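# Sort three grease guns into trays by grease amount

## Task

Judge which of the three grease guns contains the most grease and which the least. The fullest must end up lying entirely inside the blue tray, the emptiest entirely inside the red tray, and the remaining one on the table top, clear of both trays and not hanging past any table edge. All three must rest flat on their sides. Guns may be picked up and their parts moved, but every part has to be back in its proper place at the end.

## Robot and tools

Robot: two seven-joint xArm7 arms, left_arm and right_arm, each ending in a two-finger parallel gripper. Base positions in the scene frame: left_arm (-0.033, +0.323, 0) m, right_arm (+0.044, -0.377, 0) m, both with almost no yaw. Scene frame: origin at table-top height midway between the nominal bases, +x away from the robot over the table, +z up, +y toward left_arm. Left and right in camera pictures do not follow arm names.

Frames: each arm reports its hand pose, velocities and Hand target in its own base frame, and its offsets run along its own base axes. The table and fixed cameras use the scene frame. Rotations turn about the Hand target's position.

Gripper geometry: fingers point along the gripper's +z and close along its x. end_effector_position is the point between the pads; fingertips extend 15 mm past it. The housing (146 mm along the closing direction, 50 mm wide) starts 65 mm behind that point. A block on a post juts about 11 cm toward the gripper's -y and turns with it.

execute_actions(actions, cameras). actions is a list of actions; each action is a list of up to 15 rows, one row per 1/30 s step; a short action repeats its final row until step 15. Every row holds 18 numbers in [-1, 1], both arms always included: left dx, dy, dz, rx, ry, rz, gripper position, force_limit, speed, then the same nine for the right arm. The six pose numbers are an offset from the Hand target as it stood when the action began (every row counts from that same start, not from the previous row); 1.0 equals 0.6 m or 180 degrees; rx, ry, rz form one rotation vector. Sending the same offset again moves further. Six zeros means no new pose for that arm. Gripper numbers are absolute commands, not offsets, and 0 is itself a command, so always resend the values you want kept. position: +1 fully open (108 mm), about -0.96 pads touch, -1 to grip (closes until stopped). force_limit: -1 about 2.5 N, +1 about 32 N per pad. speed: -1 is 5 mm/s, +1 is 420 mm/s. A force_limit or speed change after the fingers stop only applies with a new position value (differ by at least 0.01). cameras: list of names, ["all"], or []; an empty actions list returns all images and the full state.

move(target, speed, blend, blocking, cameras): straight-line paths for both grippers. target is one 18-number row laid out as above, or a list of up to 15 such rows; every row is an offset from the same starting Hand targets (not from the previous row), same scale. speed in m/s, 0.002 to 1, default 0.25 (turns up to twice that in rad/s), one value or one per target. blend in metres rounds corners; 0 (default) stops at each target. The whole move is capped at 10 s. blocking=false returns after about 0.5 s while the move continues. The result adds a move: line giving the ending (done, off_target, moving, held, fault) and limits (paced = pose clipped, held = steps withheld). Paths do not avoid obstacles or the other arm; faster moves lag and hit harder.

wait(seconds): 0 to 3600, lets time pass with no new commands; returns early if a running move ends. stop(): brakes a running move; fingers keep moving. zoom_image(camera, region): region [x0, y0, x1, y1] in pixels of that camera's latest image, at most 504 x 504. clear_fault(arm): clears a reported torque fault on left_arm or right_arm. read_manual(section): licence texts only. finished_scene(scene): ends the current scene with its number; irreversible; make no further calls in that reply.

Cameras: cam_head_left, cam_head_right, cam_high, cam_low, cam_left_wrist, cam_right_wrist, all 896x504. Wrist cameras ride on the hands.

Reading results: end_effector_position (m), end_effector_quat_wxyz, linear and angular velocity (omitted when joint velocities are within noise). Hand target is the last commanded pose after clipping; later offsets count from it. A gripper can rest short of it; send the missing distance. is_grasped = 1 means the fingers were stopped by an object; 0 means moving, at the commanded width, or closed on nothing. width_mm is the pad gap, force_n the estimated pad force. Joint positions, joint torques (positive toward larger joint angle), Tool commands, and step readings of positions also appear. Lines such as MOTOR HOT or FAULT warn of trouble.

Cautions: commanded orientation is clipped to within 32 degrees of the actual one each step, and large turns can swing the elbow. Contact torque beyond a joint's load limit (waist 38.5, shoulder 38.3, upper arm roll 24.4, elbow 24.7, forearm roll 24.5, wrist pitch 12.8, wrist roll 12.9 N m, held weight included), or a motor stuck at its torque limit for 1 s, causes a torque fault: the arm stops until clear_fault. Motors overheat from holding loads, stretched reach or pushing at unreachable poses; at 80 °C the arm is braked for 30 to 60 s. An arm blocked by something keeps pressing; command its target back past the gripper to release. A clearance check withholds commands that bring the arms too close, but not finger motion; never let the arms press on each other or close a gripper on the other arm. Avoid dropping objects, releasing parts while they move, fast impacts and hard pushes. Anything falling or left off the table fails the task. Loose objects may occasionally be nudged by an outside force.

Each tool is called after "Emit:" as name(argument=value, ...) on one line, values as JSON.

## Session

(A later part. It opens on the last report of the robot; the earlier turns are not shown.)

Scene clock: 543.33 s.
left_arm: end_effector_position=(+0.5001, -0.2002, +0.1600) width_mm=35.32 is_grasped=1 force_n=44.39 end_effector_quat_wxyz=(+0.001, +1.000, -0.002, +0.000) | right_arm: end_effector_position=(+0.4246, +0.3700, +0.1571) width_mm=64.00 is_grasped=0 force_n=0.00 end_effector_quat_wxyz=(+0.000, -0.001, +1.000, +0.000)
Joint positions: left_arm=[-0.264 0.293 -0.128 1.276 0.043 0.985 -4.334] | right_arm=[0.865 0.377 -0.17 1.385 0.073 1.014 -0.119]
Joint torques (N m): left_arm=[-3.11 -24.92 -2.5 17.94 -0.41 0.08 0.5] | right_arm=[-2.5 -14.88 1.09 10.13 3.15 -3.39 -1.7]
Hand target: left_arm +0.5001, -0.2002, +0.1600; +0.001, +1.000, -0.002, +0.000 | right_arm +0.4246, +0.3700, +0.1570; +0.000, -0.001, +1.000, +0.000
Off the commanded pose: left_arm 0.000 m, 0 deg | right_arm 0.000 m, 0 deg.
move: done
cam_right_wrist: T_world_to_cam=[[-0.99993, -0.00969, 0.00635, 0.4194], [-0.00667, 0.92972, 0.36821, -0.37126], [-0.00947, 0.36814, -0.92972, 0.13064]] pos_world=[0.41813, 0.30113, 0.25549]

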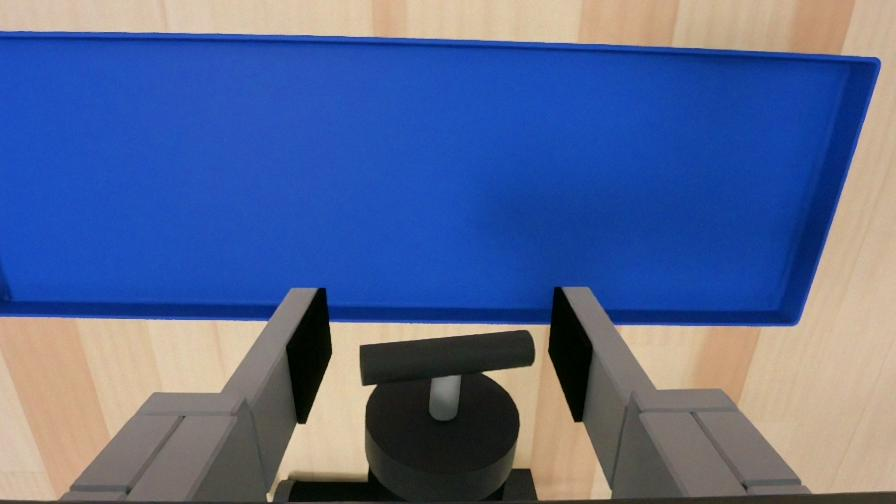

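Emit:
execute_actions(actions=[[[0,0,0,0,0,0,-1,0.5,-0.3,0,0,0,0,0,0,-1,-0.2,-0.3]],[[0,0,0,0,0,0,-1,0.5,-0.3,0,0,0,0,0,0,-1,-0.2,-0.3]]])

Emit:
move(target=[0,0,0,0,0,0,-1,0.5,-0.3,0,-0.0167,0,0,0,0,-1,-0.2,-0.3], speed=0.04)

Emit:
move(target=[0,0,0,0,0,0,-1,0.5,-0.3,0,-0.0167,0,0,0,0,-1,-0.2,-0.3], speed=0.04)

Emit:
move(target=[0,0,0,0,0,0,-1,0.5,-0.3,0,-0.0167,0,0,0,0,-1,-0.2,-0.3], speed=0.04)

Emit:
move(target=[0,0,0,0,0,0,-1,0.5,-0.3,0,-0.0167,0,0,0,0,-1,-0.2,-0.3], speed=0.04)

Emit:
move(target=[0,0,0,0,0,0,-1,0.5,-0.3,0,-0.0167,0,0,0,0,-1,-0.2,-0.3], speed=0.04)

Emit:
move(target=[0,0,0,0,0,0,-1,0.5,-0.3,0,-0.0167,0,0,0,0,-1,-0.2,-0.3], speed=0.04, cameras=["cam_right_wrist"])

Scene clock: 558.60 s.
left_arm: end_effector_position=(+0.5001, -0.2002, +0.1600) width_mm=35.32 is_grasped=1 force_n=36.78 end_effector_quat_wxyz=(+0.001, +1.000, -0.002, +0.000) | right_arm: end_effector_position=(+0.4245, +0.3700, +0.1570) width_mm=38.98 is_grasped=1 force_n=32.23 end_effector_quat_wxyz=(+0.000, -0.001, +1.000, +0.000)
Joint positions: left_arm=[-0.264 0.293 -0.128 1.276 0.043 0.985 -4.334] | right_arm=[0.865 0.377 -0.17 1.385 0.073 1.014 -0.119]
Joint torques (N m): left_arm=[-3.14 -29.09 -2.22 11.5 -0.36 -0.19 0.71] | right_arm=[-3.06 -18.34 -1.97 17.32 -1.85 -3.01 -0.01]
Hand target: left_arm +0.5001, -0.2002, +0.1600; +0.001, +1.000, -0.002, +0.000 | right_arm +0.4246, +0.3700, +0.1570; +0.000, -0.001, +1.000, +0.000
Off the commanded pose: left_arm 0.000 m, 0 deg | right_arm 0.000 m, 0 deg.
Step readings (end_effector_position of left_arm | right_arm):
0: (+0.5001, -0.2002, +0.1600) | (+0.4246, +0.3700, +0.1570)
1: (+0.5001, -0.2002, +0.1600) | (+0.4246, +0.3700, +0.1570)
2: (+0.5001, -0.2002, +0.1600) | (+0.4246, +0.3700, +0.1570)
4: (+0.5001, -0.2002, +0.1600) | (+0.4246, +0.3700, +0.1570)
8: (+0.5001, -0.2002, +0.1600) | (+0.4245, +0.3700, +0.1570)
15: (+0.5001, -0.2002, +0.1600) | (+0.4245, +0.3700, +0.1570)
16: (+0.5001, -0.2002, +0.1600) | (+0.4245, +0.3700, +0.1570)
17: (+0.5001, -0.2002, +0.1600) | (+0.4245, +0.3700, +0.1570)
19: (+0.5001, -0.2002, +0.1600) | (+0.4245, +0.3700, +0.1570)
23: (+0.5001, -0.2002, +0.1600) | (+0.4245, +0.3700, +0.1570)
30: (+0.5001, -0.2002, +0.1600) | (+0.4245, +0.3700, +0.1570)

Scene clock: 559.13 s.
left_arm: end_effector_position=(+0.5001, -0.2003, +0.1599) width_mm=35.32 is_grasped=1 force_n=24.25 end_effector_quat_wxyz=(+0.001, +1.000, -0.002, +0.000) | right_arm: end_effector_position=(+0.4246, +0.3599, +0.1570) width_mm=38.98 is_grasped=1 force_n=23.94 end_effector_quat_wxyz=(+0.000, -0.001, +1.000, +0.000)
Joint positions: left_arm=[-0.264 0.293 -0.128 1.276 0.043 0.985 -4.334] | right_arm=[0.858 0.356 -0.175 1.355 0.072 1.004 -0.132]
Joint torques (N m): left_arm=[2.36 -30.76 1.13 10.49 0.38 -0.01 0.28] | right_arm=[-6.96 -32.05 -4.6 10.06 -3.12 -3.35 -1.24]
Hand target: left_arm +0.5001, -0.2002, +0.1600; +0.001, +1.000, -0.002, +0.000 | right_arm +0.4246, +0.3600, +0.1570; +0.000, -0.001, +1.000, +0.000
Off the commanded pose: left_arm 0.000 m, 0 deg | right_arm 0.000 m, 0 deg.
move: done

Scene clock: 559.67 s.
left_arm: end_effector_position=(+0.5001, -0.2002, +0.1599) width_mm=35.32 is_grasped=1 force_n=23.99 end_effector_quat_wxyz=(+0.001, +1.000, -0.002, +0.000) | right_arm: end_effector_position=(+0.4246, +0.3499, +0.1570) width_mm=38.98 is_grasped=1 force_n=24.04 end_effector_quat_wxyz=(+0.000, -0.001, +1.000, +0.000)
Joint positions: left_arm=[-0.264 0.293 -0.128 1.276 0.043 0.985 -4.334] | right_arm=[0.85 0.336 -0.18 1.325 0.07 0.995 -0.145]
Joint torques (N m): left_arm=[3.6 -32.99 0.75 11.12 -0.41 -0.03 0.77] | right_arm=[-7.31 -31.66 -4.96 10.12 -2.98 -3.65 -1.36]
Hand target: left_arm +0.5001, -0.2002, +0.1600; +0.001, +1.000, -0.002, +0.000 | right_arm +0.4246, +0.3499, +0.1570; +0.000, -0.001, +1.000, +0.000
Off the commanded pose: left_arm 0.000 m, 0 deg | right_arm 0.000 m, 0 deg.
move: done

Scene clock: 560.20 s.
left_arm: end_effector_position=(+0.5001, -0.2003, +0.1599) width_mm=35.30 is_grasped=1 force_n=23.28 end_effector_quat_wxyz=(+0.001, +1.000, -0.002, +0.000) | right_arm: end_effector_position=(+0.4245, +0.3400, +0.1570) width_mm=38.98 is_grasped=1 force_n=23.11 end_effector_quat_wxyz=(+0.000, -0.001, +1.000, +0.000)
Joint positions: left_arm=[-0.264 0.293 -0.128 1.276 0.043 0.985 -4.334] | right_arm=[0.843 0.316 -0.185 1.296 0.069 0.986 -0.159]
Joint torques (N m): left_arm=[6.91 -34.78 6.59 11.5 4.4 -0.13 0.52] | right_arm=[-15.97 -30.55 -10.09 7.57 -5.63 -1.03 -1.72]
Hand target: left_arm +0.5001, -0.2002, +0.1600; +0.001, +1.000, -0.002, +0.000 | right_arm +0.4246, +0.3399, +0.1570; +0.000, -0.001, +1.000, +0.000
Off the commanded pose: left_arm 0.000 m, 0 deg | right_arm 0.000 m, 0 deg.
move: done

Scene clock: 560.83 s.
left_arm: end_effector_position=(+0.5002, -0.2000, +0.1599) width_mm=35.28 is_grasped=1 force_n=24.69 end_effector_quat_wxyz=(+0.001, +1.000, -0.001, +0.000) | right_arm: end_effector_position=(+0.4247, +0.3297, +0.1570) width_mm=0.00 is_grasped=0 force_n=26.54 end_effector_quat_wxyz=(+0.000, -0.001, +1.000, +0.000)
Joint positions: left_arm=[-0.264 0.293 -0.128 1.276 0.043 0.985 -4.334] | right_arm=[0.834 0.296 -0.191 1.268 0.067 0.978 -0.173]
Joint torques (N m): left_arm=[-3.18 -37.33 -2.66 12.06 -0.62 -0.86 0.42] | right_arm=[3.21 -30.94 1.09 10.17 0.12 -3.46 -1.66]
Hand target: left_arm +0.5001, -0.2002, +0.1600; +0.001, +1.000, -0.002, +0.000 | right_arm +0.4246, +0.3299, +0.1570; +0.000, -0.001, +1.000, +0.000
Off the commanded pose: left_arm 0.000 m, 0 deg | right_arm 0.000 m, 0 deg.
move: done

Scene clock: 561.37 s.
left_arm: end_effector_position=(+0.5001, -0.2002, +0.1599) width_mm=35.28 is_grasped=1 force_n=24.69 end_effector_quat_wxyz=(+0.001, +1.000, -0.002, +0.000) | right_arm: end_effector_position=(+0.4245, +0.3199, +0.1570) width_mm=0.00 is_grasped=0 force_n=26.54 end_effector_quat_wxyz=(+0.000, -0.001, +1.000, +0.000)
Joint positions: left_arm=[-0.264 0.293 -0.128 1.276 0.043 0.985 -4.334] | right_arm=[0.827 0.277 -0.197 1.241 0.065 0.97 -0.186]
Joint torques (N m): left_arm=[-5.16 -39.37 -2.85 12.84 -1.1 -2.15 -0.66] | right_arm=[-4.95 -30.47 -2.99 10.02 -2.73 -3.54 -1.6]
Hand target: left_arm +0.5001, -0.2002, +0.1600; +0.001, +1.000, -0.002, +0.000 | right_arm +0.4246, +0.3199, +0.1570; +0.000, -0.001, +1.000, +0.000
Off the commanded pose: left_arm 0.000 m, 0 deg | right_arm 0.000 m, 0 deg.
move: done

Scene clock: 561.90 s.
left_arm: end_effector_position=(+0.5001, -0.2002, +0.1599) width_mm=35.28 is_grasped=1 force_n=24.69 end_effector_quat_wxyz=(+0.001, +1.000, -0.002, +0.000) | right_arm: end_effector_position=(+0.4245, +0.3099, +0.1570) width_mm=0.00 is_grasped=0 force_n=26.54 end_effector_quat_wxyz=(+0.000, -0.001, +1.000, +0.000)
Joint positions: left_arm=[-0.264 0.293 -0.128 1.276 0.043 0.985 -4.334] | right_arm=[0.819 0.259 -0.203 1.215 0.063 0.963 -0.201]
Joint torques (N m): left_arm=[-5.17 -41.04 -2.92 13.12 -1.03 -3.25 -0.72] | right_arm=[-4.68 -29.74 -2.81 9.9 -2.76 -3.51 -1.62]
Hand target: left_arm +0.5001, -0.2002, +0.1600; +0.001, +1.000, -0.002, +0.000 | right_arm +0.4246, +0.3099, +0.1570; +0.000, -0.001, +1.000, +0.000
Off the commanded pose: left_arm 0.000 m, 0 deg | right_arm 0.000 m, 0 deg.
move: done
cam_right_wrist: T_world_to_cam=[[-0.99993, -0.00969, 0.00635, 0.41881], [-0.00667, 0.92972, 0.36821, -0.31529], [-0.00947, 0.36814, -0.92972, 0.1528]] pos_world=[0.41813, 0.24093, 0.25549]

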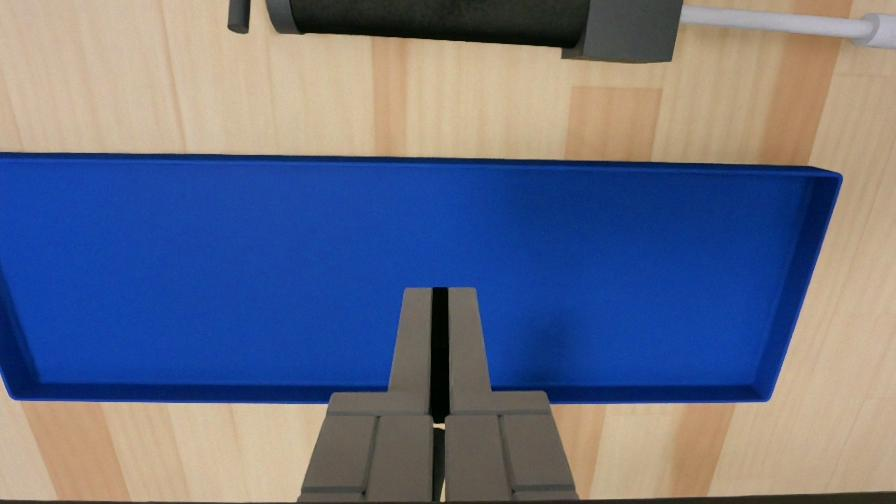

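Emit:
move(target=[[0,0,0,0,0,0,-1,0.5,-0.3,0,-0.05,0.23,0,0,0,0.2,-0.2,-0.3]], speed=0.3, cameras=["cam_right_wrist","cam_high"])

Scene clock: 568.53 s.
left_arm: end_effector_position=(+0.5001, -0.2002, +0.1599) width_mm=35.28 is_grasped=1 force_n=24.69 end_effector_quat_wxyz=(+0.001, +1.000, -0.002, +0.000) | right_arm: end_effector_position=(+0.4245, +0.2798, +0.2952) width_mm=64.00 is_grasped=0 force_n=0.00 end_effector_quat_wxyz=(+0.000, -0.001, +1.000, +0.000)
Joint positions: left_arm=[-0.264 0.293 -0.128 1.276 0.043 0.985 -4.334] | right_arm=[0.8 0.102 -0.23 1.419 0.024 1.319 -0.222]
Joint torques (N m): left_arm=[-4.8 -47.11 -2.77 17.45 -0.17 -3.27 -0.72] | right_arm=[-5.13 -10.98 -2.17 19.62 -0.02 -0.19 -1.68]
Hand target: left_arm +0.5001, -0.2002, +0.1600; +0.001, +1.000, -0.002, +0.000 | right_arm +0.4246, +0.2799, +0.2950; +0.000, -0.001, +1.000, +0.000
Off the commanded pose: left_arm 0.000 m, 0 deg | right_arm 0.000 m, 0 deg.
move: done
cam_right_wrist: T_world_to_cam=[[-0.99993, -0.0098, 0.00609, 0.41767], [-0.00687, 0.92964, 0.36841, -0.33826], [-0.00927, 0.36835, -0.92964, 0.29217]] pos_world=[0.41803, 0.21093, 0.39369]
Images, in order (width x height): cam_high 896x504, cam_right_wrist 896x504.

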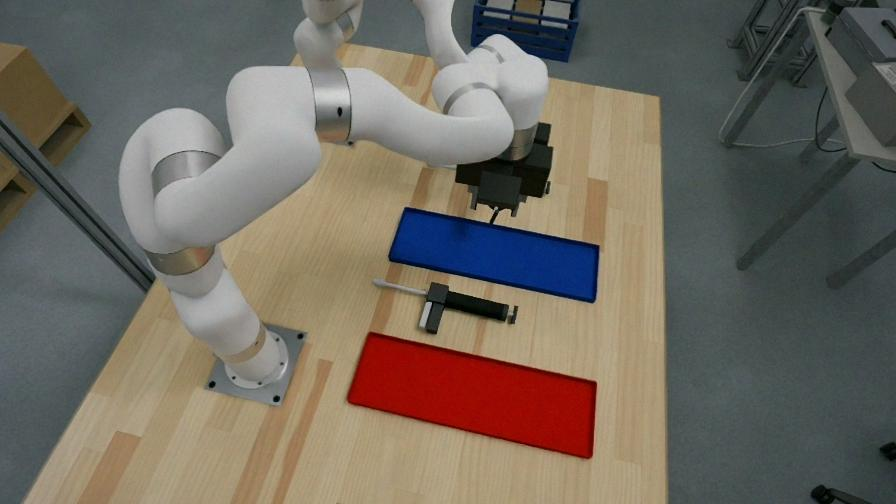

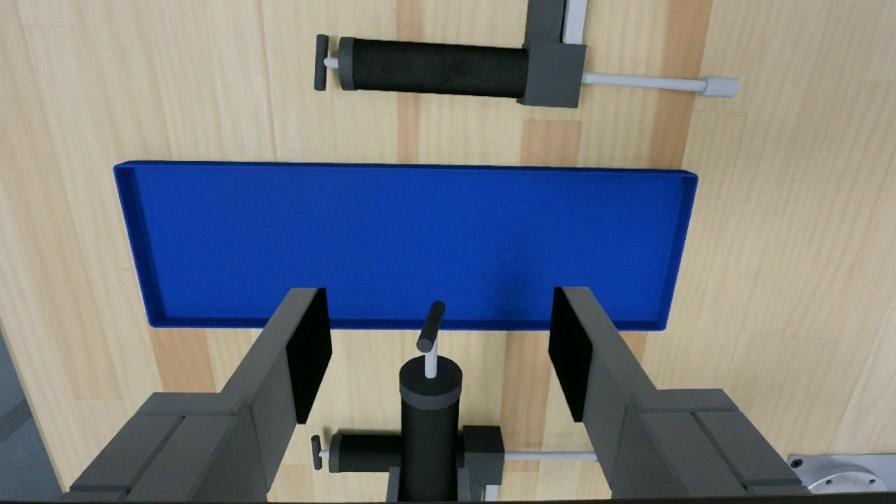

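Emit:
move(target=[[0,0,0,0,0,0,-1,0.5,-0.3,0,0,-0.1,0,0,0,-1,-0.2,-0.3],[0,0,0,0,0,0,-1,0.5,-0.3,0,0,-0.23,0,0,0,-1,-0.2,-0.3],[0,0,0,0,0,0,-1,0.5,-0.3,0,0.127,-0.23,0,0,0,-1,-0.2,-0.3]], speed=[0.2,0.2,0.05], cameras=["cam_right_wrist"])

Scene clock: 581.93 s.
left_arm: end_effector_position=(+0.5001, -0.2002, +0.1600) width_mm=35.28 is_grasped=1 force_n=24.70 end_effector_quat_wxyz=(+0.001, +1.000, -0.002, +0.000) | right_arm: end_effector_position=(+0.4246, +0.3560, +0.1570) width_mm=0.00 is_grasped=0 force_n=24.07 end_effector_quat_wxyz=(+0.000, -0.001, +1.000, +0.000)
Joint positions: left_arm=[-0.264 0.293 -0.128 1.276 0.043 0.985 -4.334] | right_arm=[0.856 0.348 -0.178 1.343 0.072 1 -0.137]
Joint torques (N m): left_arm=[-5.67 -46.92 -3.57 17.16 0.42 -3.23 -0.5] | right_arm=[8.65 -15.23 1.47 20.81 4.21 -0.93 1.78]
Hand target: left_arm +0.5001, -0.2002, +0.1600; +0.001, +1.000, -0.002, +0.000 | right_arm +0.4246, +0.3561, +0.1570; +0.000, -0.001, +1.000, +0.000
Off the commanded pose: left_arm 0.000 m, 0 deg | right_arm 0.000 m, 0 deg.
move: done
cam_right_wrist: T_world_to_cam=[[-0.99993, -0.00969, 0.00635, 0.41926], [-0.00667, 0.92972, 0.36821, -0.35824], [-0.00947, 0.36814, -0.92972, 0.13579]] pos_world=[0.41813, 0.28713, 0.25549]

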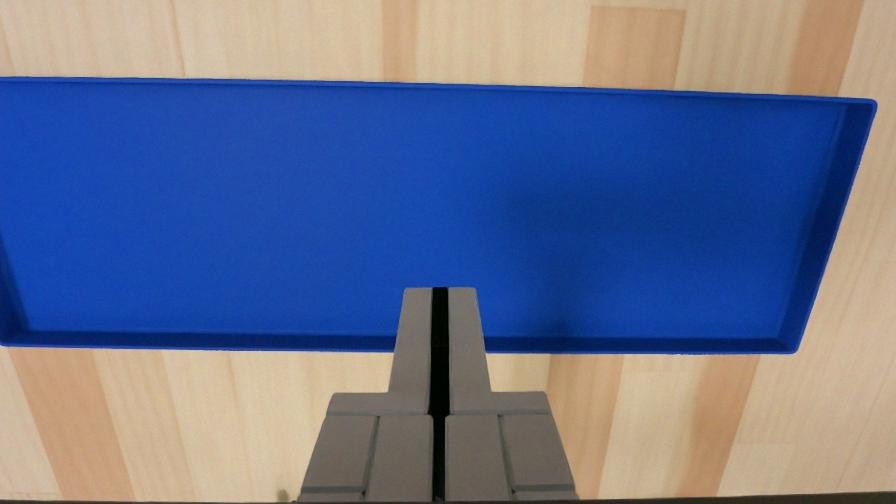

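Emit:
move(target=[[0,0,0,0,0,0,-1,0.5,-0.3,0,-0.02,0,0,0,0,-1,-0.2,-0.3],[0,0,0,0,0,0,-1,0.5,-0.3,0,-0.127,0.23,0,0,0,0.2,-0.2,-0.3]], speed=[0.1,0.3], cameras=["cam_right_wrist"])

Emit:
zoom_image(camera="cam_right_wrist", region=[340, 280, 540, 500])

Scene clock: 588.40 s.
left_arm: end_effector_position=(+0.5001, -0.2002, +0.1600) width_mm=35.28 is_grasped=1 force_n=24.70 end_effector_quat_wxyz=(+0.001, +1.000, -0.002, +0.000) | right_arm: end_effector_position=(+0.4246, +0.2799, +0.2950) width_mm=64.00 is_grasped=0 force_n=0.00 end_effector_quat_wxyz=(+0.000, -0.001, +1.000, +0.000)
Joint positions: left_arm=[-0.264 0.293 -0.128 1.276 0.043 0.985 -4.334] | right_arm=[0.803 0.102 -0.234 1.419 0.024 1.319 -0.222]
Joint torques (N m): left_arm=[3.84 -47.11 0.48 11.55 -1.84 -2.67 0.57] | right_arm=[-3.9 -27.02 -1.24 19.65 -2.72 -0.31 -1.62]
Hand target: left_arm +0.5001, -0.2002, +0.1600; +0.001, +1.000, -0.002, +0.000 | right_arm +0.4246, +0.2799, +0.2950; +0.000, -0.001, +1.000, +0.000
Off the commanded pose: left_arm 0.000 m, 0 deg | right_arm 0.000 m, 0 deg.
move: done
cam_right_wrist: T_world_to_cam=[[-0.99993, -0.00969, 0.00635, 0.41764], [-0.00667, 0.92972, 0.36821, -0.33821], [-0.00947, 0.36814, -0.92972, 0.29214]] pos_world=[0.41813, 0.21093, 0.39349]

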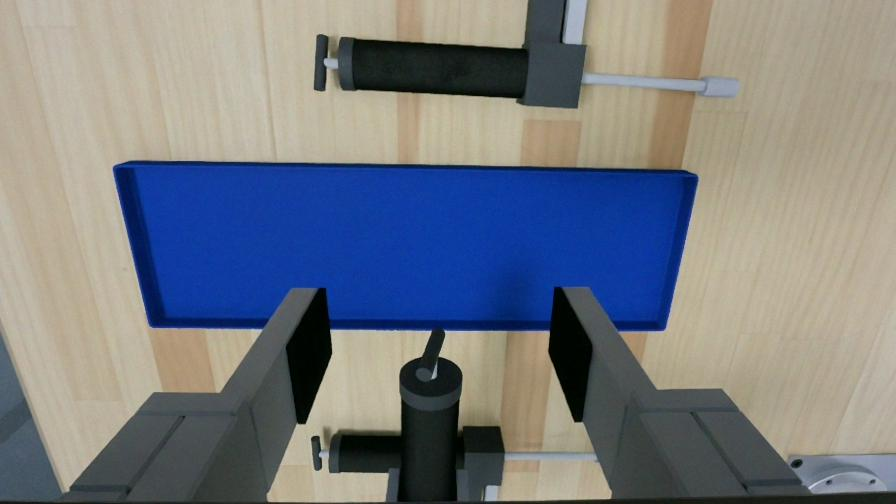

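Scaled by 2.291 from the camera's image (finer frame: 1280x720).

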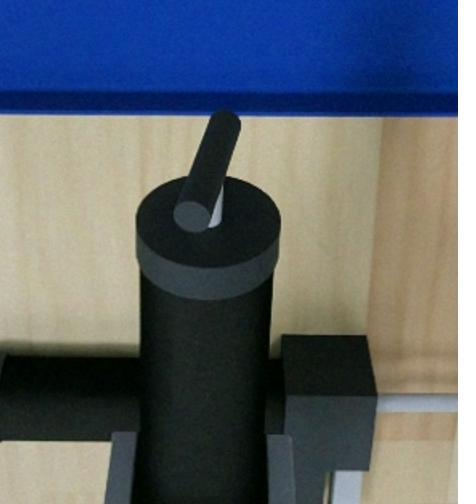

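Emit:
move(target=[[0.0083,0.387,0,0,0,0.515,-1,0.5,-0.3,0,0,0,0,0,0,0.2,-0.2,-0.3],[0.0083,0.387,-0.23,0,0,0.515,-1,0.5,-0.3,0,0,0,0,0,0,0.2,-0.2,-0.3]], speed=[0.3,0.12])

Emit:
execute_actions(actions=[[[0,0,0,0,0,0,0.2,0.5,-0.3,0,0,0,0,0,0,0.2,-0.2,-0.3]],[[0,0,0,0,0,0,0.2,0.5,-0.3,0,0,0,0,0,0,0.2,-0.2,-0.3]]])

Emit:
move(target=[[0,0,0.3,0,0,0,0.2,0.5,-0.3,0,0,0,0,0,0,0.2,-0.2,-0.3]], speed=0.3, cameras=["cam_left_wrist","cam_high"])

Scene clock: 610.37 s.
left_arm: end_effector_position=(+0.5051, +0.0320, +0.0221) width_mm=35.28 is_grasped=1 force_n=24.80 end_effector_quat_wxyz=(+0.000, +0.691, +0.723, +0.001) | right_arm: end_effector_position=(+0.4246, +0.2799, +0.2950) width_mm=64.00 is_grasped=0 force_n=0.00 end_effector_quat_wxyz=(+0.000, -0.001, +1.000, +0.000)
Joint positions: left_arm=[-0.093 0.448 0.157 1.042 -0.12 0.6 -5.394] | right_arm=[0.803 0.102 -0.234 1.419 0.024 1.319 -0.222]
Joint torques (N m): left_arm=[5.25 -13.06 -0.93 12.48 -2.41 -4.06 0.59] | right_arm=[-2.92 -26.34 -0.58 18.6 0.17 -1.15 -0.84]
Hand target: left_arm +0.5051, +0.0320, +0.0220; +0.000, +0.691, +0.723, +0.001 | right_arm +0.4246, +0.2799, +0.2950; +0.000, -0.001, +1.000, +0.000
Off the commanded pose: left_arm 0.000 m, 0 deg | right_arm 0.000 m, 0 deg.
move: done

Scene clock: 611.57 s.
left_arm: end_effector_position=(+0.5051, +0.0320, +0.0220) width_mm=64.00 is_grasped=0 force_n=0.00 end_effector_quat_wxyz=(+0.000, +0.691, +0.723, +0.001) | right_arm: end_effector_position=(+0.4246, +0.2799, +0.2950) width_mm=64.00 is_grasped=0 force_n=0.00 end_effector_quat_wxyz=(+0.000, -0.001, +1.000, +0.000)
Joint positions: left_arm=[-0.093 0.448 0.157 1.042 -0.12 0.6 -5.394] | right_arm=[0.803 0.102 -0.234 1.419 0.024 1.319 -0.222]
Joint torques (N m): left_arm=[4.72 -46.36 2.16 7.72 -0.17 0.2 0.17] | right_arm=[-3.06 -26.26 -0.31 18.68 0.6 -1.23 -0.58]
Hand target: left_arm +0.5051, +0.0320, +0.0220; +0.000, +0.691, +0.723, +0.001 | right_arm +0.4246, +0.2799, +0.2950; +0.000, -0.001, +1.000, +0.000
Off the commanded pose: left_arm 0.000 m, 0 deg | right_arm 0.000 m, 0 deg.
Step readings (end_effector_position of left_arm | right_arm):
0: (+0.5051, +0.0320, +0.0221) | (+0.4246, +0.2799, +0.2950)
1: (+0.5051, +0.0320, +0.0221) | (+0.4246, +0.2799, +0.2950)
2: (+0.5052, +0.0320, +0.0220) | (+0.4246, +0.2799, +0.2950)
4: (+0.5051, +0.0320, +0.0218) | (+0.4246, +0.2799, +0.2950)
8: (+0.5051, +0.0320, +0.0218) | (+0.4246, +0.2799, +0.2950)
15: (+0.5050, +0.0320, +0.0218) | (+0.4246, +0.2799, +0.2950)
16: (+0.5050, +0.0320, +0.0218) | (+0.4246, +0.2799, +0.2950)
17: (+0.5050, +0.0320, +0.0218) | (+0.4246, +0.2799, +0.2950)
19: (+0.5051, +0.0320, +0.0218) | (+0.4246, +0.2799, +0.2950)
23: (+0.5051, +0.0320, +0.0219) | (+0.4246, +0.2799, +0.2950)
30: (+0.5051, +0.0320, +0.0220) | (+0.4246, +0.2799, +0.2950)

Scene clock: 612.63 s.
left_arm: end_effector_position=(+0.5051, +0.0320, +0.2019) width_mm=64.00 is_grasped=0 force_n=0.00 end_effector_quat_wxyz=(+0.000, +0.691, +0.723, +0.001) | right_arm: end_effector_position=(+0.4246, +0.2799, +0.2950) width_mm=64.00 is_grasped=0 force_n=0.00 end_effector_quat_wxyz=(+0.000, -0.001, +1.000, +0.000)
Joint positions: left_arm=[-0.117 0.143 0.189 1.201 -0.03 1.059 -5.456] | right_arm=[0.803 0.102 -0.234 1.419 0.024 1.319 -0.222]
Joint torques (N m): left_arm=[-6.12 -41.76 2.28 16.35 2.61 0.39 -0.97] | right_arm=[-3.07 -26.18 -0.31 18.36 0.98 -1.27 -0.45]
Hand target: left_arm +0.5051, +0.0320, +0.2020; +0.000, +0.691, +0.723, +0.001 | right_arm +0.4246, +0.2799, +0.2950; +0.000, -0.001, +1.000, +0.000
Off the commanded pose: left_arm 0.000 m, 0 deg | right_arm 0.000 m, 0 deg.
move: done
cam_left_wrist: T_world_to_cam=[[-0.03954, 0.99897, -0.02211, -0.00805], [0.92041, 0.04503, 0.38836, -0.51805], [0.38895, -0.00499, -0.92124, 0.1075]] pos_world=[0.43468, 0.0319, 0.30005]
Images, in order (width x height): cam_high 896x504, cam_left_wrist 896x504.

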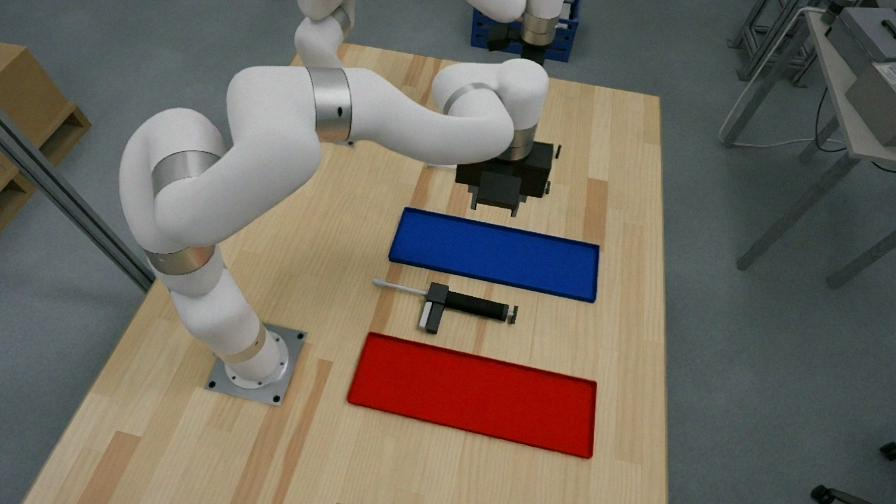

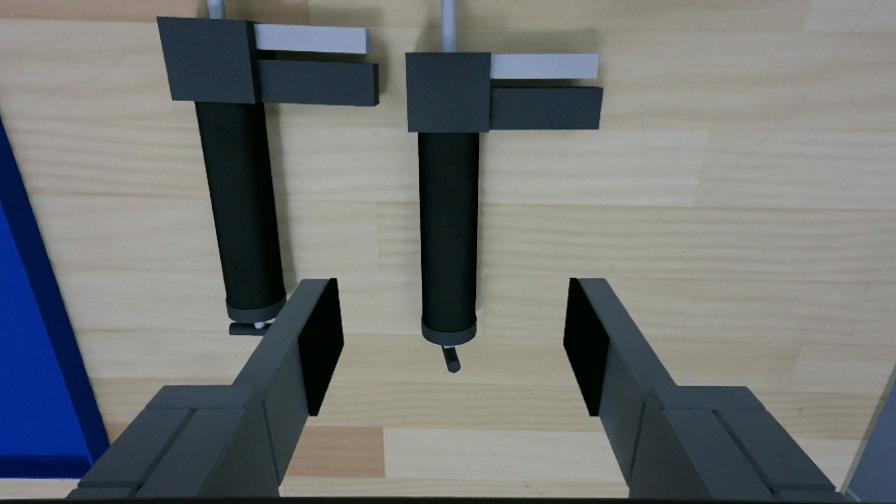

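Emit:
move(target=[[0,0,0,0,0,0,0.2,0.5,-0.3,-0.0527,-0.1118,-0.2,0,0,-0.5156,0.2,0.5,-0.3],[0,0,0,0,0,0,0.2,0.5,-0.3,-0.0527,-0.1118,-0.455,0,0,-0.5156,0.2,0.5,-0.3]], speed=[0.3,0.2], cameras=["cam_right_wrist"])

Emit:
execute_actions(actions=[[[0,0,0,0,0,0,0.2,0.5,-0.3,0,0,0,0,0,0,-1,0.5,-0.3]],[[0,0,0,0,0,0,0.2,0.5,-0.3,0,0,0,0,0,0,-1,0.5,-0.3]]])

Emit:
move(target=[[0,0,0,0,0,0,0.2,0.5,-0.3,0,0,0.12,0,0,0,-1,0.5,-0.3],[-0.0485,-0.37,0.155,0,0,-0.515,0.2,0.5,-0.3,0.0117,0.145,0.23,0,0,0.516,-1,0.5,-0.3]], speed=[0.2,0.3], cameras=["cam_left_wrist","cam_high"])

Scene clock: 631.70 s.
left_arm: end_effector_position=(+0.5051, +0.0320, +0.2020) width_mm=64.00 is_grasped=0 force_n=0.00 end_effector_quat_wxyz=(+0.000, +0.691, +0.723, +0.001) | right_arm: end_effector_position=(+0.3929, +0.2128, +0.0220) width_mm=64.00 is_grasped=0 force_n=0.00 end_effector_quat_wxyz=(+0.000, +0.724, +0.690, +0.000)
Joint positions: left_arm=[-0.117 0.143 0.189 1.201 -0.03 1.059 -5.456] | right_arm=[0.763 0.31 -0.256 0.809 0.157 0.514 1.215]
Joint torques (N m): left_arm=[-5.48 -41.42 1.8 16.57 -0.18 -0.88 -0.8] | right_arm=[-4.8 -10.84 0.84 14.69 3.35 -3.33 -1.64]
Hand target: left_arm +0.5051, +0.0320, +0.2020; +0.000, +0.691, +0.723, +0.001 | right_arm +0.3929, +0.2128, +0.0220; +0.000, +0.724, +0.690, +0.000
Off the commanded pose: left_arm 0.000 m, 0 deg | right_arm 0.000 m, 0 deg.
move: done
cam_right_wrist: T_world_to_cam=[[0.03935, 0.99921, 0.00633, -0.23599], [0.92895, -0.03891, 0.36816, -0.33707], [0.36811, -0.00861, -0.92974, -0.00549]] pos_world=[0.32442, 0.22264, 0.12049]

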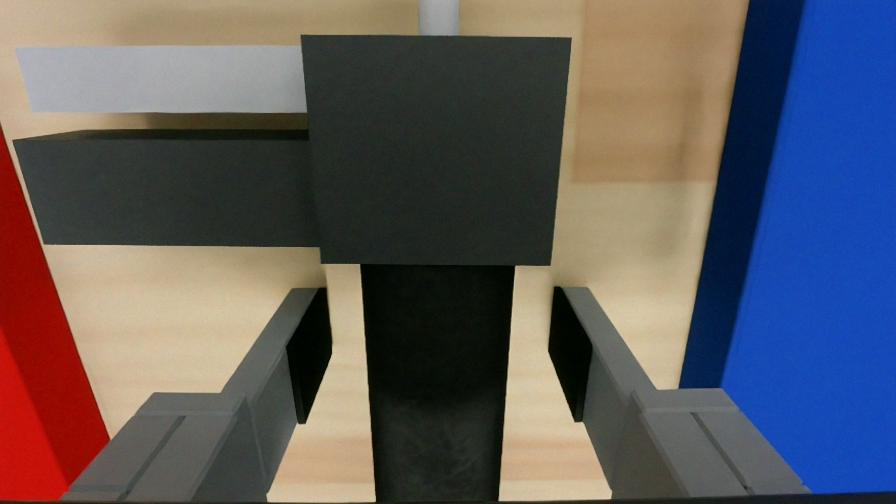

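Scene clock: 632.90 s.
left_arm: end_effector_position=(+0.5051, +0.0320, +0.2020) width_mm=64.00 is_grasped=0 force_n=0.00 end_effector_quat_wxyz=(+0.000, +0.691, +0.723, +0.001) | right_arm: end_effector_position=(+0.3930, +0.2128, +0.0220) width_mm=35.32 is_grasped=1 force_n=35.82 end_effector_quat_wxyz=(+0.000, +0.724, +0.690, +0.000)
Joint positions: left_arm=[-0.117 0.143 0.189 1.201 -0.03 1.059 -5.456] | right_arm=[0.763 0.31 -0.255 0.81 0.157 0.514 1.215]
Joint torques (N m): left_arm=[-5.34 -41.86 1.5 16.31 -0.09 -0.77 -0.93] | right_arm=[3.71 -12.39 0.69 12.56 -2.19 -2.62 0.69]
Hand target: left_arm +0.5051, +0.0320, +0.2020; +0.000, +0.691, +0.723, +0.001 | right_arm +0.3929, +0.2128, +0.0220; +0.000, +0.724, +0.690, +0.000
Off the commanded pose: left_arm 0.000 m, 0 deg | right_arm 0.000 m, 0 deg.
Step readings (end_effector_position of left_arm | right_arm):
0: (+0.5051, +0.0320, +0.2020) | (+0.3929, +0.2128, +0.0220)
1: (+0.5051, +0.0320, +0.2020) | (+0.3929, +0.2128, +0.0220)
2: (+0.5051, +0.0320, +0.2020) | (+0.3929, +0.2128, +0.0220)
4: (+0.5051, +0.0320, +0.2020) | (+0.3929, +0.2128, +0.0220)
8: (+0.5051, +0.0320, +0.2020) | (+0.3930, +0.2128, +0.0220)
15: (+0.5051, +0.0320, +0.2020) | (+0.3930, +0.2128, +0.0220)
16: (+0.5051, +0.0320, +0.2020) | (+0.3930, +0.2128, +0.0220)
17: (+0.5051, +0.0320, +0.2020) | (+0.3930, +0.2128, +0.0220)
19: (+0.5051, +0.0320, +0.2020) | (+0.3930, +0.2128, +0.0220)
23: (+0.5051, +0.0320, +0.2020) | (+0.3930, +0.2128, +0.0220)
30: (+0.5051, +0.0320, +0.2020) | (+0.3930, +0.2128, +0.0220)

Scene clock: 636.70 s.
left_arm: end_effector_position=(+0.4760, -0.1900, +0.2950) width_mm=64.00 is_grasped=0 force_n=0.00 end_effector_quat_wxyz=(+0.001, +1.000, -0.002, +0.000) | right_arm: end_effector_position=(+0.4000, +0.2998, +0.1600) width_mm=35.32 is_grasped=1 force_n=35.65 end_effector_quat_wxyz=(+0.000, -0.001, +1.000, +0.000)
Joint positions: left_arm=[-0.31 0.113 -0.074 1.435 0.008 1.321 -4.309] | right_arm=[0.756 0.171 -0.118 1.111 0.025 0.942 -0.163]
Joint torques (N m): left_arm=[-4.91 -18.68 -0.84 16.96 2.29 0.33 0.83] | right_arm=[-4.93 -13.47 1.38 20.85 2.55 -0.35 -1.59]
Hand target: left_arm +0.4760, -0.1900, +0.2950; +0.001, +1.000, -0.002, +0.000 | right_arm +0.4000, +0.2998, +0.1600; +0.000, -0.001, +1.000, +0.000
Off the commanded pose: left_arm 0.000 m, 0 deg | right_arm 0.000 m, 0 deg.
move: done
cam_left_wrist: T_world_to_cam=[[0.99973, -0.00757, -0.02217, -0.47124], [0.00163, -0.9215, 0.38838, -0.26369], [-0.02337, -0.38831, -0.92123, 0.32693]] pos_world=[0.47918, -0.11961, 0.39315]
Images, in order (width x height): cam_high 896x504, cam_left_wrist 896x504.

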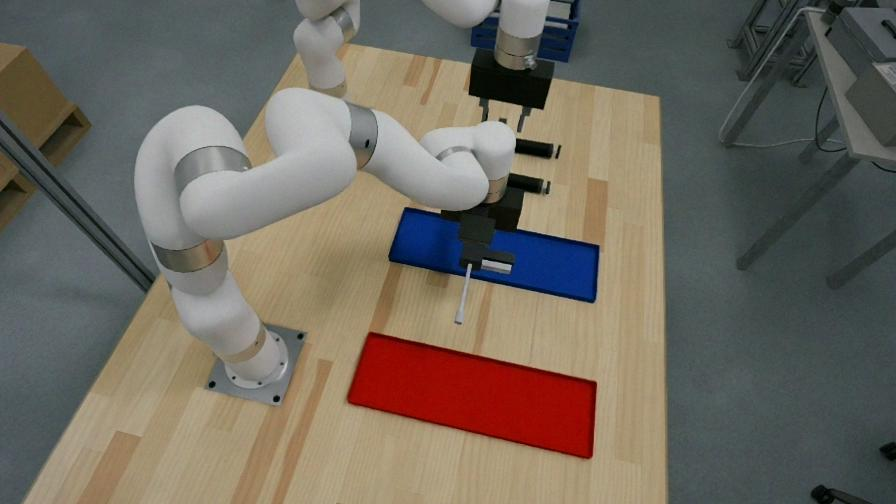

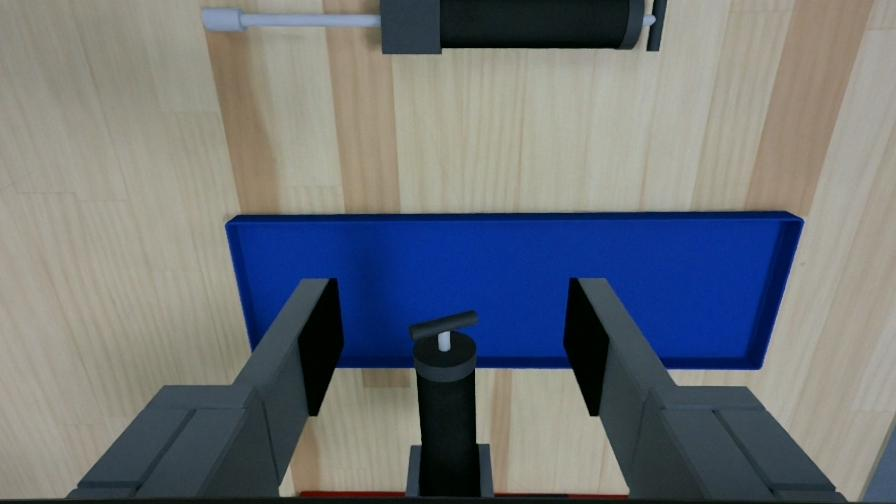

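Emit:
move(target=[[-0.008,-0.1253,-0.08,0,0.13,0,0.5,0.5,-0.3,0,0,0,0,0,0,-1,0.5,-0.3],[-0.008,-0.1253,-0.23,0,0.13,0,0.5,0.5,-0.3,0,0,0,0,0,0,-1,0.5,-0.3]], speed=[0.3,0.12], cameras=["cam_left_wrist","cam_low"])

Scene clock: 666.23 s.
left_arm: end_effector_position=(+0.4712, -0.2652, +0.1570) width_mm=80.50 is_grasped=0 force_n=0.00 end_effector_quat_wxyz=(+0.001, +0.979, -0.001, -0.203) | right_arm: end_effector_position=(+0.4000, +0.2998, +0.1600) width_mm=35.32 is_grasped=1 force_n=35.65 end_effector_quat_wxyz=(+0.000, -0.001, +1.000, +0.000)
Joint positions: left_arm=[-0.353 0.618 -0.117 1.78 -0.111 1.533 -4.36] | right_arm=[0.756 0.171 -0.118 1.111 0.025 0.942 -0.163]
Joint torques (N m): left_arm=[-3.95 -27.67 -0.35 9.52 1.28 -2.05 0.79] | right_arm=[-4.01 -14.57 1.47 20.58 2.49 -0.5 -1.73]
Hand target: left_arm +0.4712, -0.2652, +0.1570; +0.001, +0.979, -0.001, -0.203 | right_arm +0.4000, +0.2998, +0.1600; +0.000, -0.001, +1.000, +0.000
Off the commanded pose: left_arm 0.000 m, 0 deg | right_arm 0.000 m, 0 deg.
move: done
cam_left_wrist: T_world_to_cam=[[0.90875, -0.00749, -0.41728, -0.36521], [0.1558, -0.92146, 0.35586, -0.34693], [-0.38717, -0.3884, -0.83621, 0.32856]] pos_world=[0.51315, -0.19481, 0.24581]
Images, in order (width x height): cam_low 896x504, cam_left_wrist 896x504.

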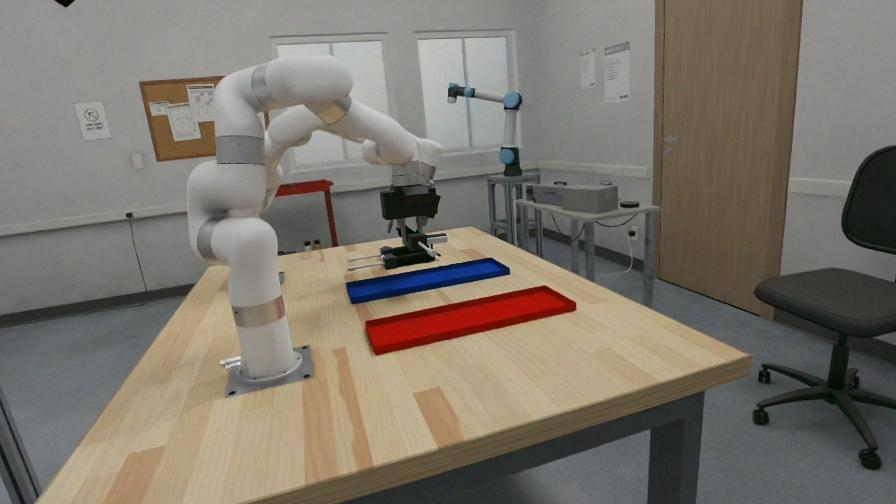

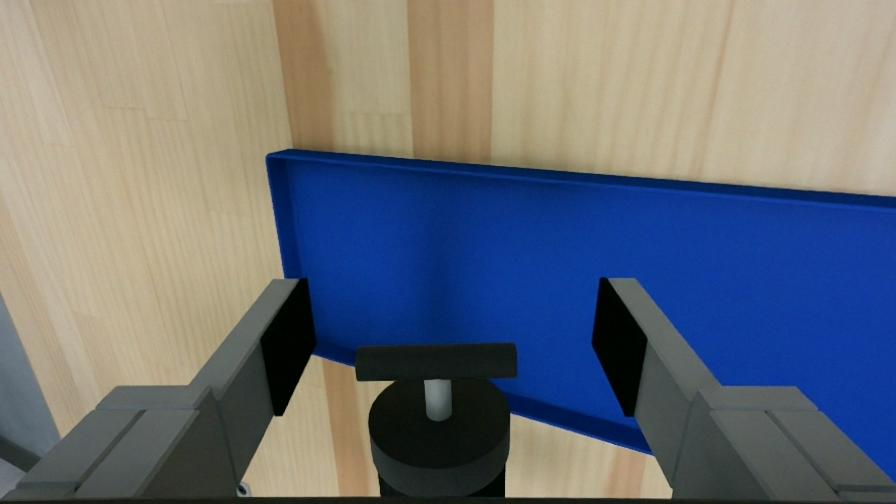

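Emit:
move(target=[-0.0068,0,0.003,0,0,0,0.5,0.5,-0.3,0,0,0,0,0,0,-1,0.5,-0.3], speed=0.1)

Emit:
execute_actions(actions=[[[0,0,0,0,0,0,-1,0.3,-0.3,0,0,0,0,0,0,-1,0.5,-0.3]],[[0,0,0,0,0,0,-1,0.3,-0.3,0,0,0,0,0,0,-1,0.5,-0.3]]])

Emit:
move(target=[0,0.0167,0,0,0,0,-1,0.3,-0.3,0,0,0,0,0,0,-1,0.5,-0.3], speed=0.04)

Emit:
move(target=[0,0.0167,0,0,0,0,-1,0.3,-0.3,0,0,0,0,0,0,-1,0.5,-0.3], speed=0.04, cameras=["cam_left_wrist"])

Scene clock: 677.67 s.
left_arm: end_effector_position=(+0.4671, -0.2652, +0.1587) width_mm=80.50 is_grasped=0 force_n=0.00 end_effector_quat_wxyz=(+0.001, +0.979, -0.001, -0.203) | right_arm: end_effector_position=(+0.4000, +0.2998, +0.1600) width_mm=35.32 is_grasped=1 force_n=35.65 end_effector_quat_wxyz=(+0.000, -0.001, +1.000, +0.000)
Joint positions: left_arm=[-0.354 0.602 -0.118 1.759 -0.113 1.528 -4.362] | right_arm=[0.756 0.171 -0.118 1.111 0.025 0.942 -0.163]
Joint torques (N m): left_arm=[-3.89 -53.58 -3.52 9.14 -1.3 -2.07 -0.81] | right_arm=[-3.83 -15.7 1.64 20.66 2.47 -0.58 -1.58]
Hand target: left_arm +0.4671, -0.2652, +0.1588; +0.001, +0.979, -0.001, -0.203 | right_arm +0.4000, +0.2998, +0.1600; +0.000, -0.001, +1.000, +0.000
Off the commanded pose: left_arm 0.000 m, 0 deg | right_arm 0.000 m, 0 deg.
move: done

Scene clock: 678.87 s.
left_arm: end_effector_position=(+0.4671, -0.2652, +0.1588) width_mm=39.03 is_grasped=1 force_n=35.01 end_effector_quat_wxyz=(+0.001, +0.979, -0.001, -0.203) | right_arm: end_effector_position=(+0.4000, +0.2998, +0.1600) width_mm=35.32 is_grasped=1 force_n=35.68 end_effector_quat_wxyz=(+0.000, -0.001, +1.000, +0.000)
Joint positions: left_arm=[-0.354 0.602 -0.118 1.759 -0.113 1.528 -4.362] | right_arm=[0.756 0.171 -0.118 1.111 0.025 0.942 -0.163]
Joint torques (N m): left_arm=[-3.31 -53.94 -3.14 9.37 -1.2 -1.99 -0.7] | right_arm=[-3.84 -16.09 1.5 20.62 2.59 -0.68 -1.71]
Hand target: left_arm +0.4671, -0.2652, +0.1588; +0.001, +0.979, -0.001, -0.203 | right_arm +0.4000, +0.2998, +0.1600; +0.000, -0.001, +1.000, +0.000
Off the commanded pose: left_arm 0.000 m, 0 deg | right_arm 0.000 m, 0 deg.
Step readings (end_effector_position of left_arm | right_arm):
0: (+0.4671, -0.2652, +0.1587) | (+0.4000, +0.2998, +0.1600)
1: (+0.4671, -0.2652, +0.1587) | (+0.4000, +0.2998, +0.1600)
2: (+0.4671, -0.2652, +0.1587) | (+0.4000, +0.2998, +0.1600)
4: (+0.4671, -0.2652, +0.1587) | (+0.4000, +0.2998, +0.1600)
8: (+0.4671, -0.2652, +0.1588) | (+0.4000, +0.2998, +0.1600)
15: (+0.4671, -0.2652, +0.1588) | (+0.4000, +0.2998, +0.1600)
16: (+0.4671, -0.2652, +0.1588) | (+0.4000, +0.2998, +0.1600)
17: (+0.4671, -0.2652, +0.1588) | (+0.4000, +0.2998, +0.1600)
19: (+0.4671, -0.2652, +0.1588) | (+0.4000, +0.2998, +0.1600)
23: (+0.4671, -0.2652, +0.1588) | (+0.4000, +0.2998, +0.1600)
30: (+0.4671, -0.2652, +0.1588) | (+0.4000, +0.2998, +0.1600)

Scene clock: 679.40 s.
left_arm: end_effector_position=(+0.4671, -0.2552, +0.1588) width_mm=39.03 is_grasped=1 force_n=34.85 end_effector_quat_wxyz=(+0.001, +0.979, -0.001, -0.203) | right_arm: end_effector_position=(+0.3999, +0.2998, +0.1600) width_mm=35.32 is_grasped=1 force_n=35.63 end_effector_quat_wxyz=(+0.000, -0.001, +1.000, +0.000)
Joint positions: left_arm=[-0.341 0.585 -0.113 1.734 -0.111 1.521 -4.346] | right_arm=[0.756 0.171 -0.118 1.111 0.025 0.942 -0.163]
Joint torques (N m): left_arm=[3.53 -53.85 -0.27 8.98 1.37 -1.13 1.05] | right_arm=[-5.81 -16.58 -1.07 20.11 1.34 -1.74 0.81]
Hand target: left_arm +0.4671, -0.2551, +0.1588; +0.001, +0.979, -0.001, -0.203 | right_arm +0.4000, +0.2998, +0.1600; +0.000, -0.001, +1.000, +0.000
Off the commanded pose: left_arm 0.000 m, 0 deg | right_arm 0.000 m, 0 deg.
move: done

Scene clock: 679.93 s.
left_arm: end_effector_position=(+0.4671, -0.2451, +0.1588) width_mm=39.03 is_grasped=1 force_n=34.80 end_effector_quat_wxyz=(+0.001, +0.979, -0.001, -0.203) | right_arm: end_effector_position=(+0.3999, +0.2998, +0.1600) width_mm=35.32 is_grasped=1 force_n=35.58 end_effector_quat_wxyz=(+0.000, -0.001, +1.000, +0.000)
Joint positions: left_arm=[-0.329 0.57 -0.109 1.71 -0.11 1.515 -4.329] | right_arm=[0.756 0.171 -0.118 1.111 0.025 0.942 -0.163]
Joint torques (N m): left_arm=[4.15 -53.52 -0.33 8.64 1.57 -1.07 1.2] | right_arm=[-6.72 -16.59 -2.07 19.54 0.01 -2.83 0.95]
Hand target: left_arm +0.4671, -0.2451, +0.1588; +0.001, +0.979, -0.001, -0.203 | right_arm +0.4000, +0.2998, +0.1600; +0.000, -0.001, +1.000, +0.000
Off the commanded pose: left_arm 0.000 m, 0 deg | right_arm 0.000 m, 0 deg.
move: done
cam_left_wrist: T_world_to_cam=[[0.90869, -0.00751, -0.4174, -0.36053], [0.15585, -0.92145, 0.35586, -0.32853], [-0.38729, -0.38842, -0.83615, 0.33629]] pos_world=[0.50905, -0.17481, 0.24761]

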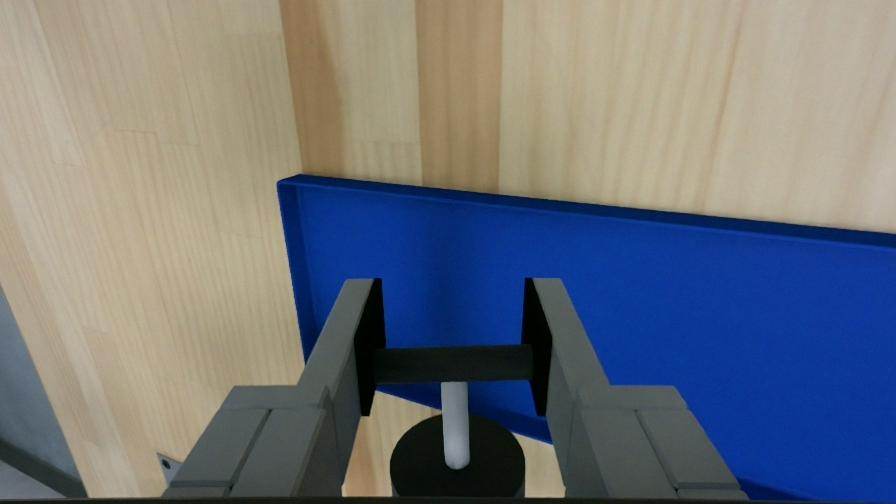

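Emit:
move(target=[0,0.0167,0,0,0,0,-1,0.3,-0.3,0,0,0,0,0,0,-1,0.5,-0.3], speed=0.04)

Emit:
move(target=[0,0.0167,0,0,0,0,-1,0.3,-0.3,0,0,0,0,0,0,-1,0.5,-0.3], speed=0.04)

Scene clock: 685.33 s.
left_arm: end_effector_position=(+0.4671, -0.2351, +0.1588) width_mm=39.03 is_grasped=1 force_n=34.78 end_effector_quat_wxyz=(+0.001, +0.979, -0.001, -0.203) | right_arm: end_effector_position=(+0.4000, +0.2998, +0.1600) width_mm=35.32 is_grasped=1 force_n=35.58 end_effector_quat_wxyz=(+0.000, -0.001, +1.000, +0.000)
Joint positions: left_arm=[-0.317 0.555 -0.104 1.687 -0.108 1.51 -4.313] | right_arm=[0.756 0.171 -0.118 1.111 0.025 0.942 -0.163]
Joint torques (N m): left_arm=[3.99 -52.99 -0.32 8.76 1.47 -1.19 1.19] | right_arm=[-6.63 -18.15 -3.6 16.47 -3.01 -3.94 0.95]
Hand target: left_arm +0.4671, -0.2351, +0.1588; +0.001, +0.979, -0.001, -0.203 | right_arm +0.4000, +0.2998, +0.1600; +0.000, -0.001, +1.000, +0.000
Off the commanded pose: left_arm 0.000 m, 0 deg | right_arm 0.000 m, 0 deg.
move: done

Scene clock: 685.87 s.
left_arm: end_effector_position=(+0.4671, -0.2251, +0.1588) width_mm=39.03 is_grasped=1 force_n=34.77 end_effector_quat_wxyz=(+0.001, +0.979, -0.001, -0.203) | right_arm: end_effector_position=(+0.4000, +0.2998, +0.1600) width_mm=35.32 is_grasped=1 force_n=35.57 end_effector_quat_wxyz=(+0.000, -0.001, +1.000, +0.000)
Joint positions: left_arm=[-0.304 0.54 -0.099 1.665 -0.105 1.505 -4.296] | right_arm=[0.756 0.171 -0.118 1.111 0.025 0.942 -0.163]
Joint torques (N m): left_arm=[3.53 -52.83 -0.28 8.73 2.19 -1.02 1.07] | right_arm=[-6.63 -17.97 -3.37 15.75 -2.93 -3.56 0.88]
Hand target: left_arm +0.4671, -0.2251, +0.1588; +0.001, +0.979, -0.001, -0.203 | right_arm +0.4000, +0.2998, +0.1600; +0.000, -0.001, +1.000, +0.000
Off the commanded pose: left_arm 0.000 m, 0 deg | right_arm 0.000 m, 0 deg.
move: done

Emit:
move(target=[0,0.0167,0,0,0,0,-1,0.3,-0.3,0,0,0,0,0,0,-1,0.5,-0.3], speed=0.04)

Emit:
move(target=[0,0.0167,0,0,0,0,-1,0.3,-0.3,0,0,0,0,0,0,-1,0.5,-0.3], speed=0.04)

Scene clock: 691.03 s.
left_arm: end_effector_position=(+0.4671, -0.2151, +0.1588) width_mm=39.03 is_grasped=1 force_n=34.75 end_effector_quat_wxyz=(+0.001, +0.979, -0.001, -0.203) | right_arm: end_effector_position=(+0.4000, +0.2998, +0.1600) width_mm=35.32 is_grasped=1 force_n=35.58 end_effector_quat_wxyz=(+0.000, -0.001, +1.000, +0.000)
Joint positions: left_arm=[-0.292 0.527 -0.093 1.645 -0.103 1.5 -4.279] | right_arm=[0.756 0.171 -0.118 1.111 0.025 0.942 -0.163]
Joint torques (N m): left_arm=[3.8 -52.4 0.01 8.79 2.44 -1.39 1.23] | right_arm=[-5.33 -19.81 -2.82 12.84 -2.67 -1.47 0.69]
Hand target: left_arm +0.4671, -0.2151, +0.1588; +0.001, +0.979, -0.001, -0.203 | right_arm +0.4000, +0.2998, +0.1600; +0.000, -0.001, +1.000, +0.000
Off the commanded pose: left_arm 0.000 m, 0 deg | right_arm 0.000 m, 0 deg.
move: done

Scene clock: 691.57 s.
left_arm: end_effector_position=(+0.4671, -0.2051, +0.1588) width_mm=39.03 is_grasped=1 force_n=34.75 end_effector_quat_wxyz=(+0.001, +0.979, -0.001, -0.203) | right_arm: end_effector_position=(+0.4000, +0.2998, +0.1600) width_mm=35.32 is_grasped=1 force_n=35.62 end_effector_quat_wxyz=(+0.000, -0.001, +1.000, +0.000)
Joint positions: left_arm=[-0.28 0.514 -0.088 1.626 -0.101 1.496 -4.262] | right_arm=[0.756 0.171 -0.118 1.111 0.025 0.942 -0.163]
Joint torques (N m): left_arm=[5.35 -51.78 0.5 8.66 2.36 -1.5 1.12] | right_arm=[-4.89 -19.8 -2.78 12.83 -2.69 -1.15 0.59]
Hand target: left_arm +0.4671, -0.2050, +0.1588; +0.001, +0.979, -0.001, -0.203 | right_arm +0.4000, +0.2998, +0.1600; +0.000, -0.001, +1.000, +0.000
Off the commanded pose: left_arm 0.000 m, 0 deg | right_arm 0.000 m, 0 deg.
move: done

Emit:
move(target=[0,-0.1035,0,0,0,0,-1,0.3,-0.3,0,0,0,0,0,0,-1,0.5,-0.3], speed=0.08, cameras=["cam_left_wrist"])

Emit:
execute_actions(actions=[[[0,0,0,0,0,0,0.5,0.3,-0.2,0,0,0,0,0,0,-1,0.5,-0.3]],[[0,0,0,0,0,0,0.5,0.3,-0.2,0,0,0,0,0,0,-1,0.5,-0.3]]], cameras=["cam_left_wrist"])

Scene clock: 714.53 s.
left_arm: end_effector_position=(+0.4672, -0.2671, +0.1588) width_mm=39.03 is_grasped=1 force_n=34.69 end_effector_quat_wxyz=(+0.001, +0.979, -0.001, -0.203) | right_arm: end_effector_position=(+0.4000, +0.2997, +0.1600) width_mm=35.32 is_grasped=1 force_n=35.60 end_effector_quat_wxyz=(+0.000, -0.001, +1.000, +0.000)
Joint positions: left_arm=[-0.356 0.605 -0.12 1.764 -0.113 1.529 -4.366] | right_arm=[0.756 0.171 -0.118 1.111 0.025 0.942 -0.163]
Joint torques (N m): left_arm=[-11.7 -28.21 -7.92 15.65 -4 1.12 -0.75] | right_arm=[2.73 -21.79 1.73 13.65 -1.9 -2.15 0.12]
Hand target: left_arm +0.4671, -0.2671, +0.1588; +0.001, +0.979, -0.001, -0.203 | right_arm +0.4000, +0.2998, +0.1600; +0.000, -0.001, +1.000, +0.000
Off the commanded pose: left_arm 0.000 m, 0 deg | right_arm 0.000 m, 0 deg.
move: done
cam_left_wrist: T_world_to_cam=[[0.90873, -0.00737, -0.41732, -0.36079], [0.15592, -0.92146, 0.35581, -0.34875], [-0.38717, -0.3884, -0.83621, 0.32778]] pos_world=[0.50915, -0.19671, 0.24761]

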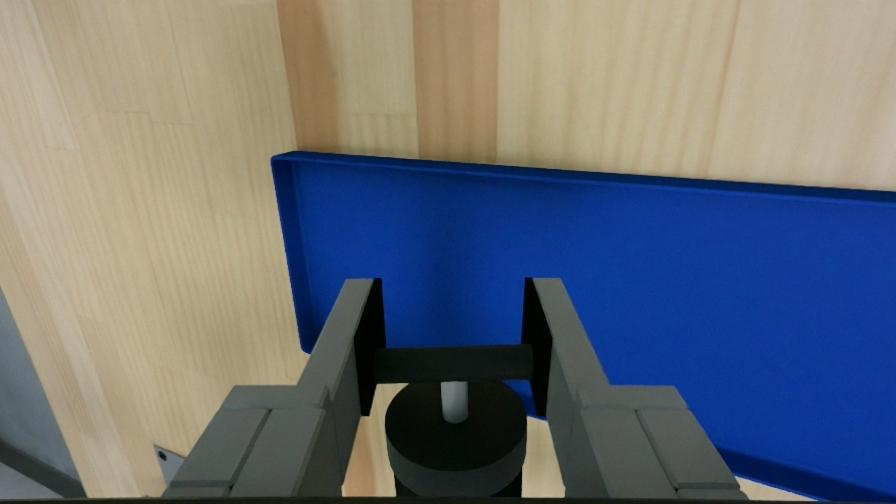

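Scene clock: 715.73 s.
left_arm: end_effector_position=(+0.4671, -0.2671, +0.1588) width_mm=80.50 is_grasped=0 force_n=0.00 end_effector_quat_wxyz=(+0.001, +0.979, -0.001, -0.203) | right_arm: end_effector_position=(+0.3999, +0.2998, +0.1600) width_mm=35.32 is_grasped=1 force_n=35.69 end_effector_quat_wxyz=(+0.000, -0.001, +1.000, +0.000)
Joint positions: left_arm=[-0.356 0.605 -0.119 1.764 -0.113 1.529 -4.365] | right_arm=[0.756 0.171 -0.118 1.111 0.025 0.942 -0.163]
Joint torques (N m): left_arm=[4.03 -28.93 -0.04 14.55 -1 -0.03 0.52] | right_arm=[2.04 -22.38 0.54 16.56 -2.14 -3.51 0.71]
Hand target: left_arm +0.4671, -0.2671, +0.1588; +0.001, +0.979, -0.001, -0.203 | right_arm +0.4000, +0.2998, +0.1600; +0.000, -0.001, +1.000, +0.000
Off the commanded pose: left_arm 0.000 m, 0 deg | right_arm 0.000 m, 0 deg.
Step readings (end_effector_position of left_arm | right_arm):
0: (+0.4672, -0.2671, +0.1588) | (+0.4000, +0.2997, +0.1600)
1: (+0.4672, -0.2671, +0.1588) | (+0.4000, +0.2997, +0.1600)
2: (+0.4671, -0.2671, +0.1588) | (+0.4000, +0.2997, +0.1600)
4: (+0.4670, -0.2674, +0.1588) | (+0.4000, +0.2997, +0.1600)
8: (+0.4670, -0.2674, +0.1588) | (+0.3999, +0.2998, +0.1600)
15: (+0.4671, -0.2672, +0.1588) | (+0.3999, +0.2998, +0.1600)
16: (+0.4671, -0.2672, +0.1588) | (+0.3999, +0.2998, +0.1600)
17: (+0.4671, -0.2672, +0.1588) | (+0.3999, +0.2998, +0.1600)
19: (+0.4671, -0.2672, +0.1588) | (+0.3999, +0.2998, +0.1600)
23: (+0.4671, -0.2672, +0.1588) | (+0.3999, +0.2998, +0.1600)
30: (+0.4671, -0.2672, +0.1588) | (+0.3999, +0.2998, +0.1600)
cam_left_wrist: T_world_to_cam=[[0.9087, -0.00755, -0.41739, -0.36071], [0.15581, -0.92145, 0.35588, -0.34879], [-0.38729, -0.38842, -0.83615, 0.32775]] pos_world=[0.50905, -0.19681, 0.24761]

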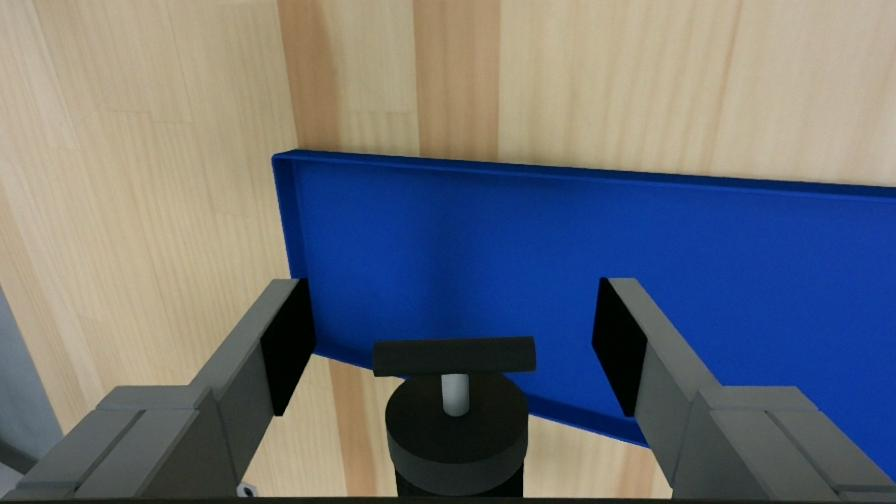

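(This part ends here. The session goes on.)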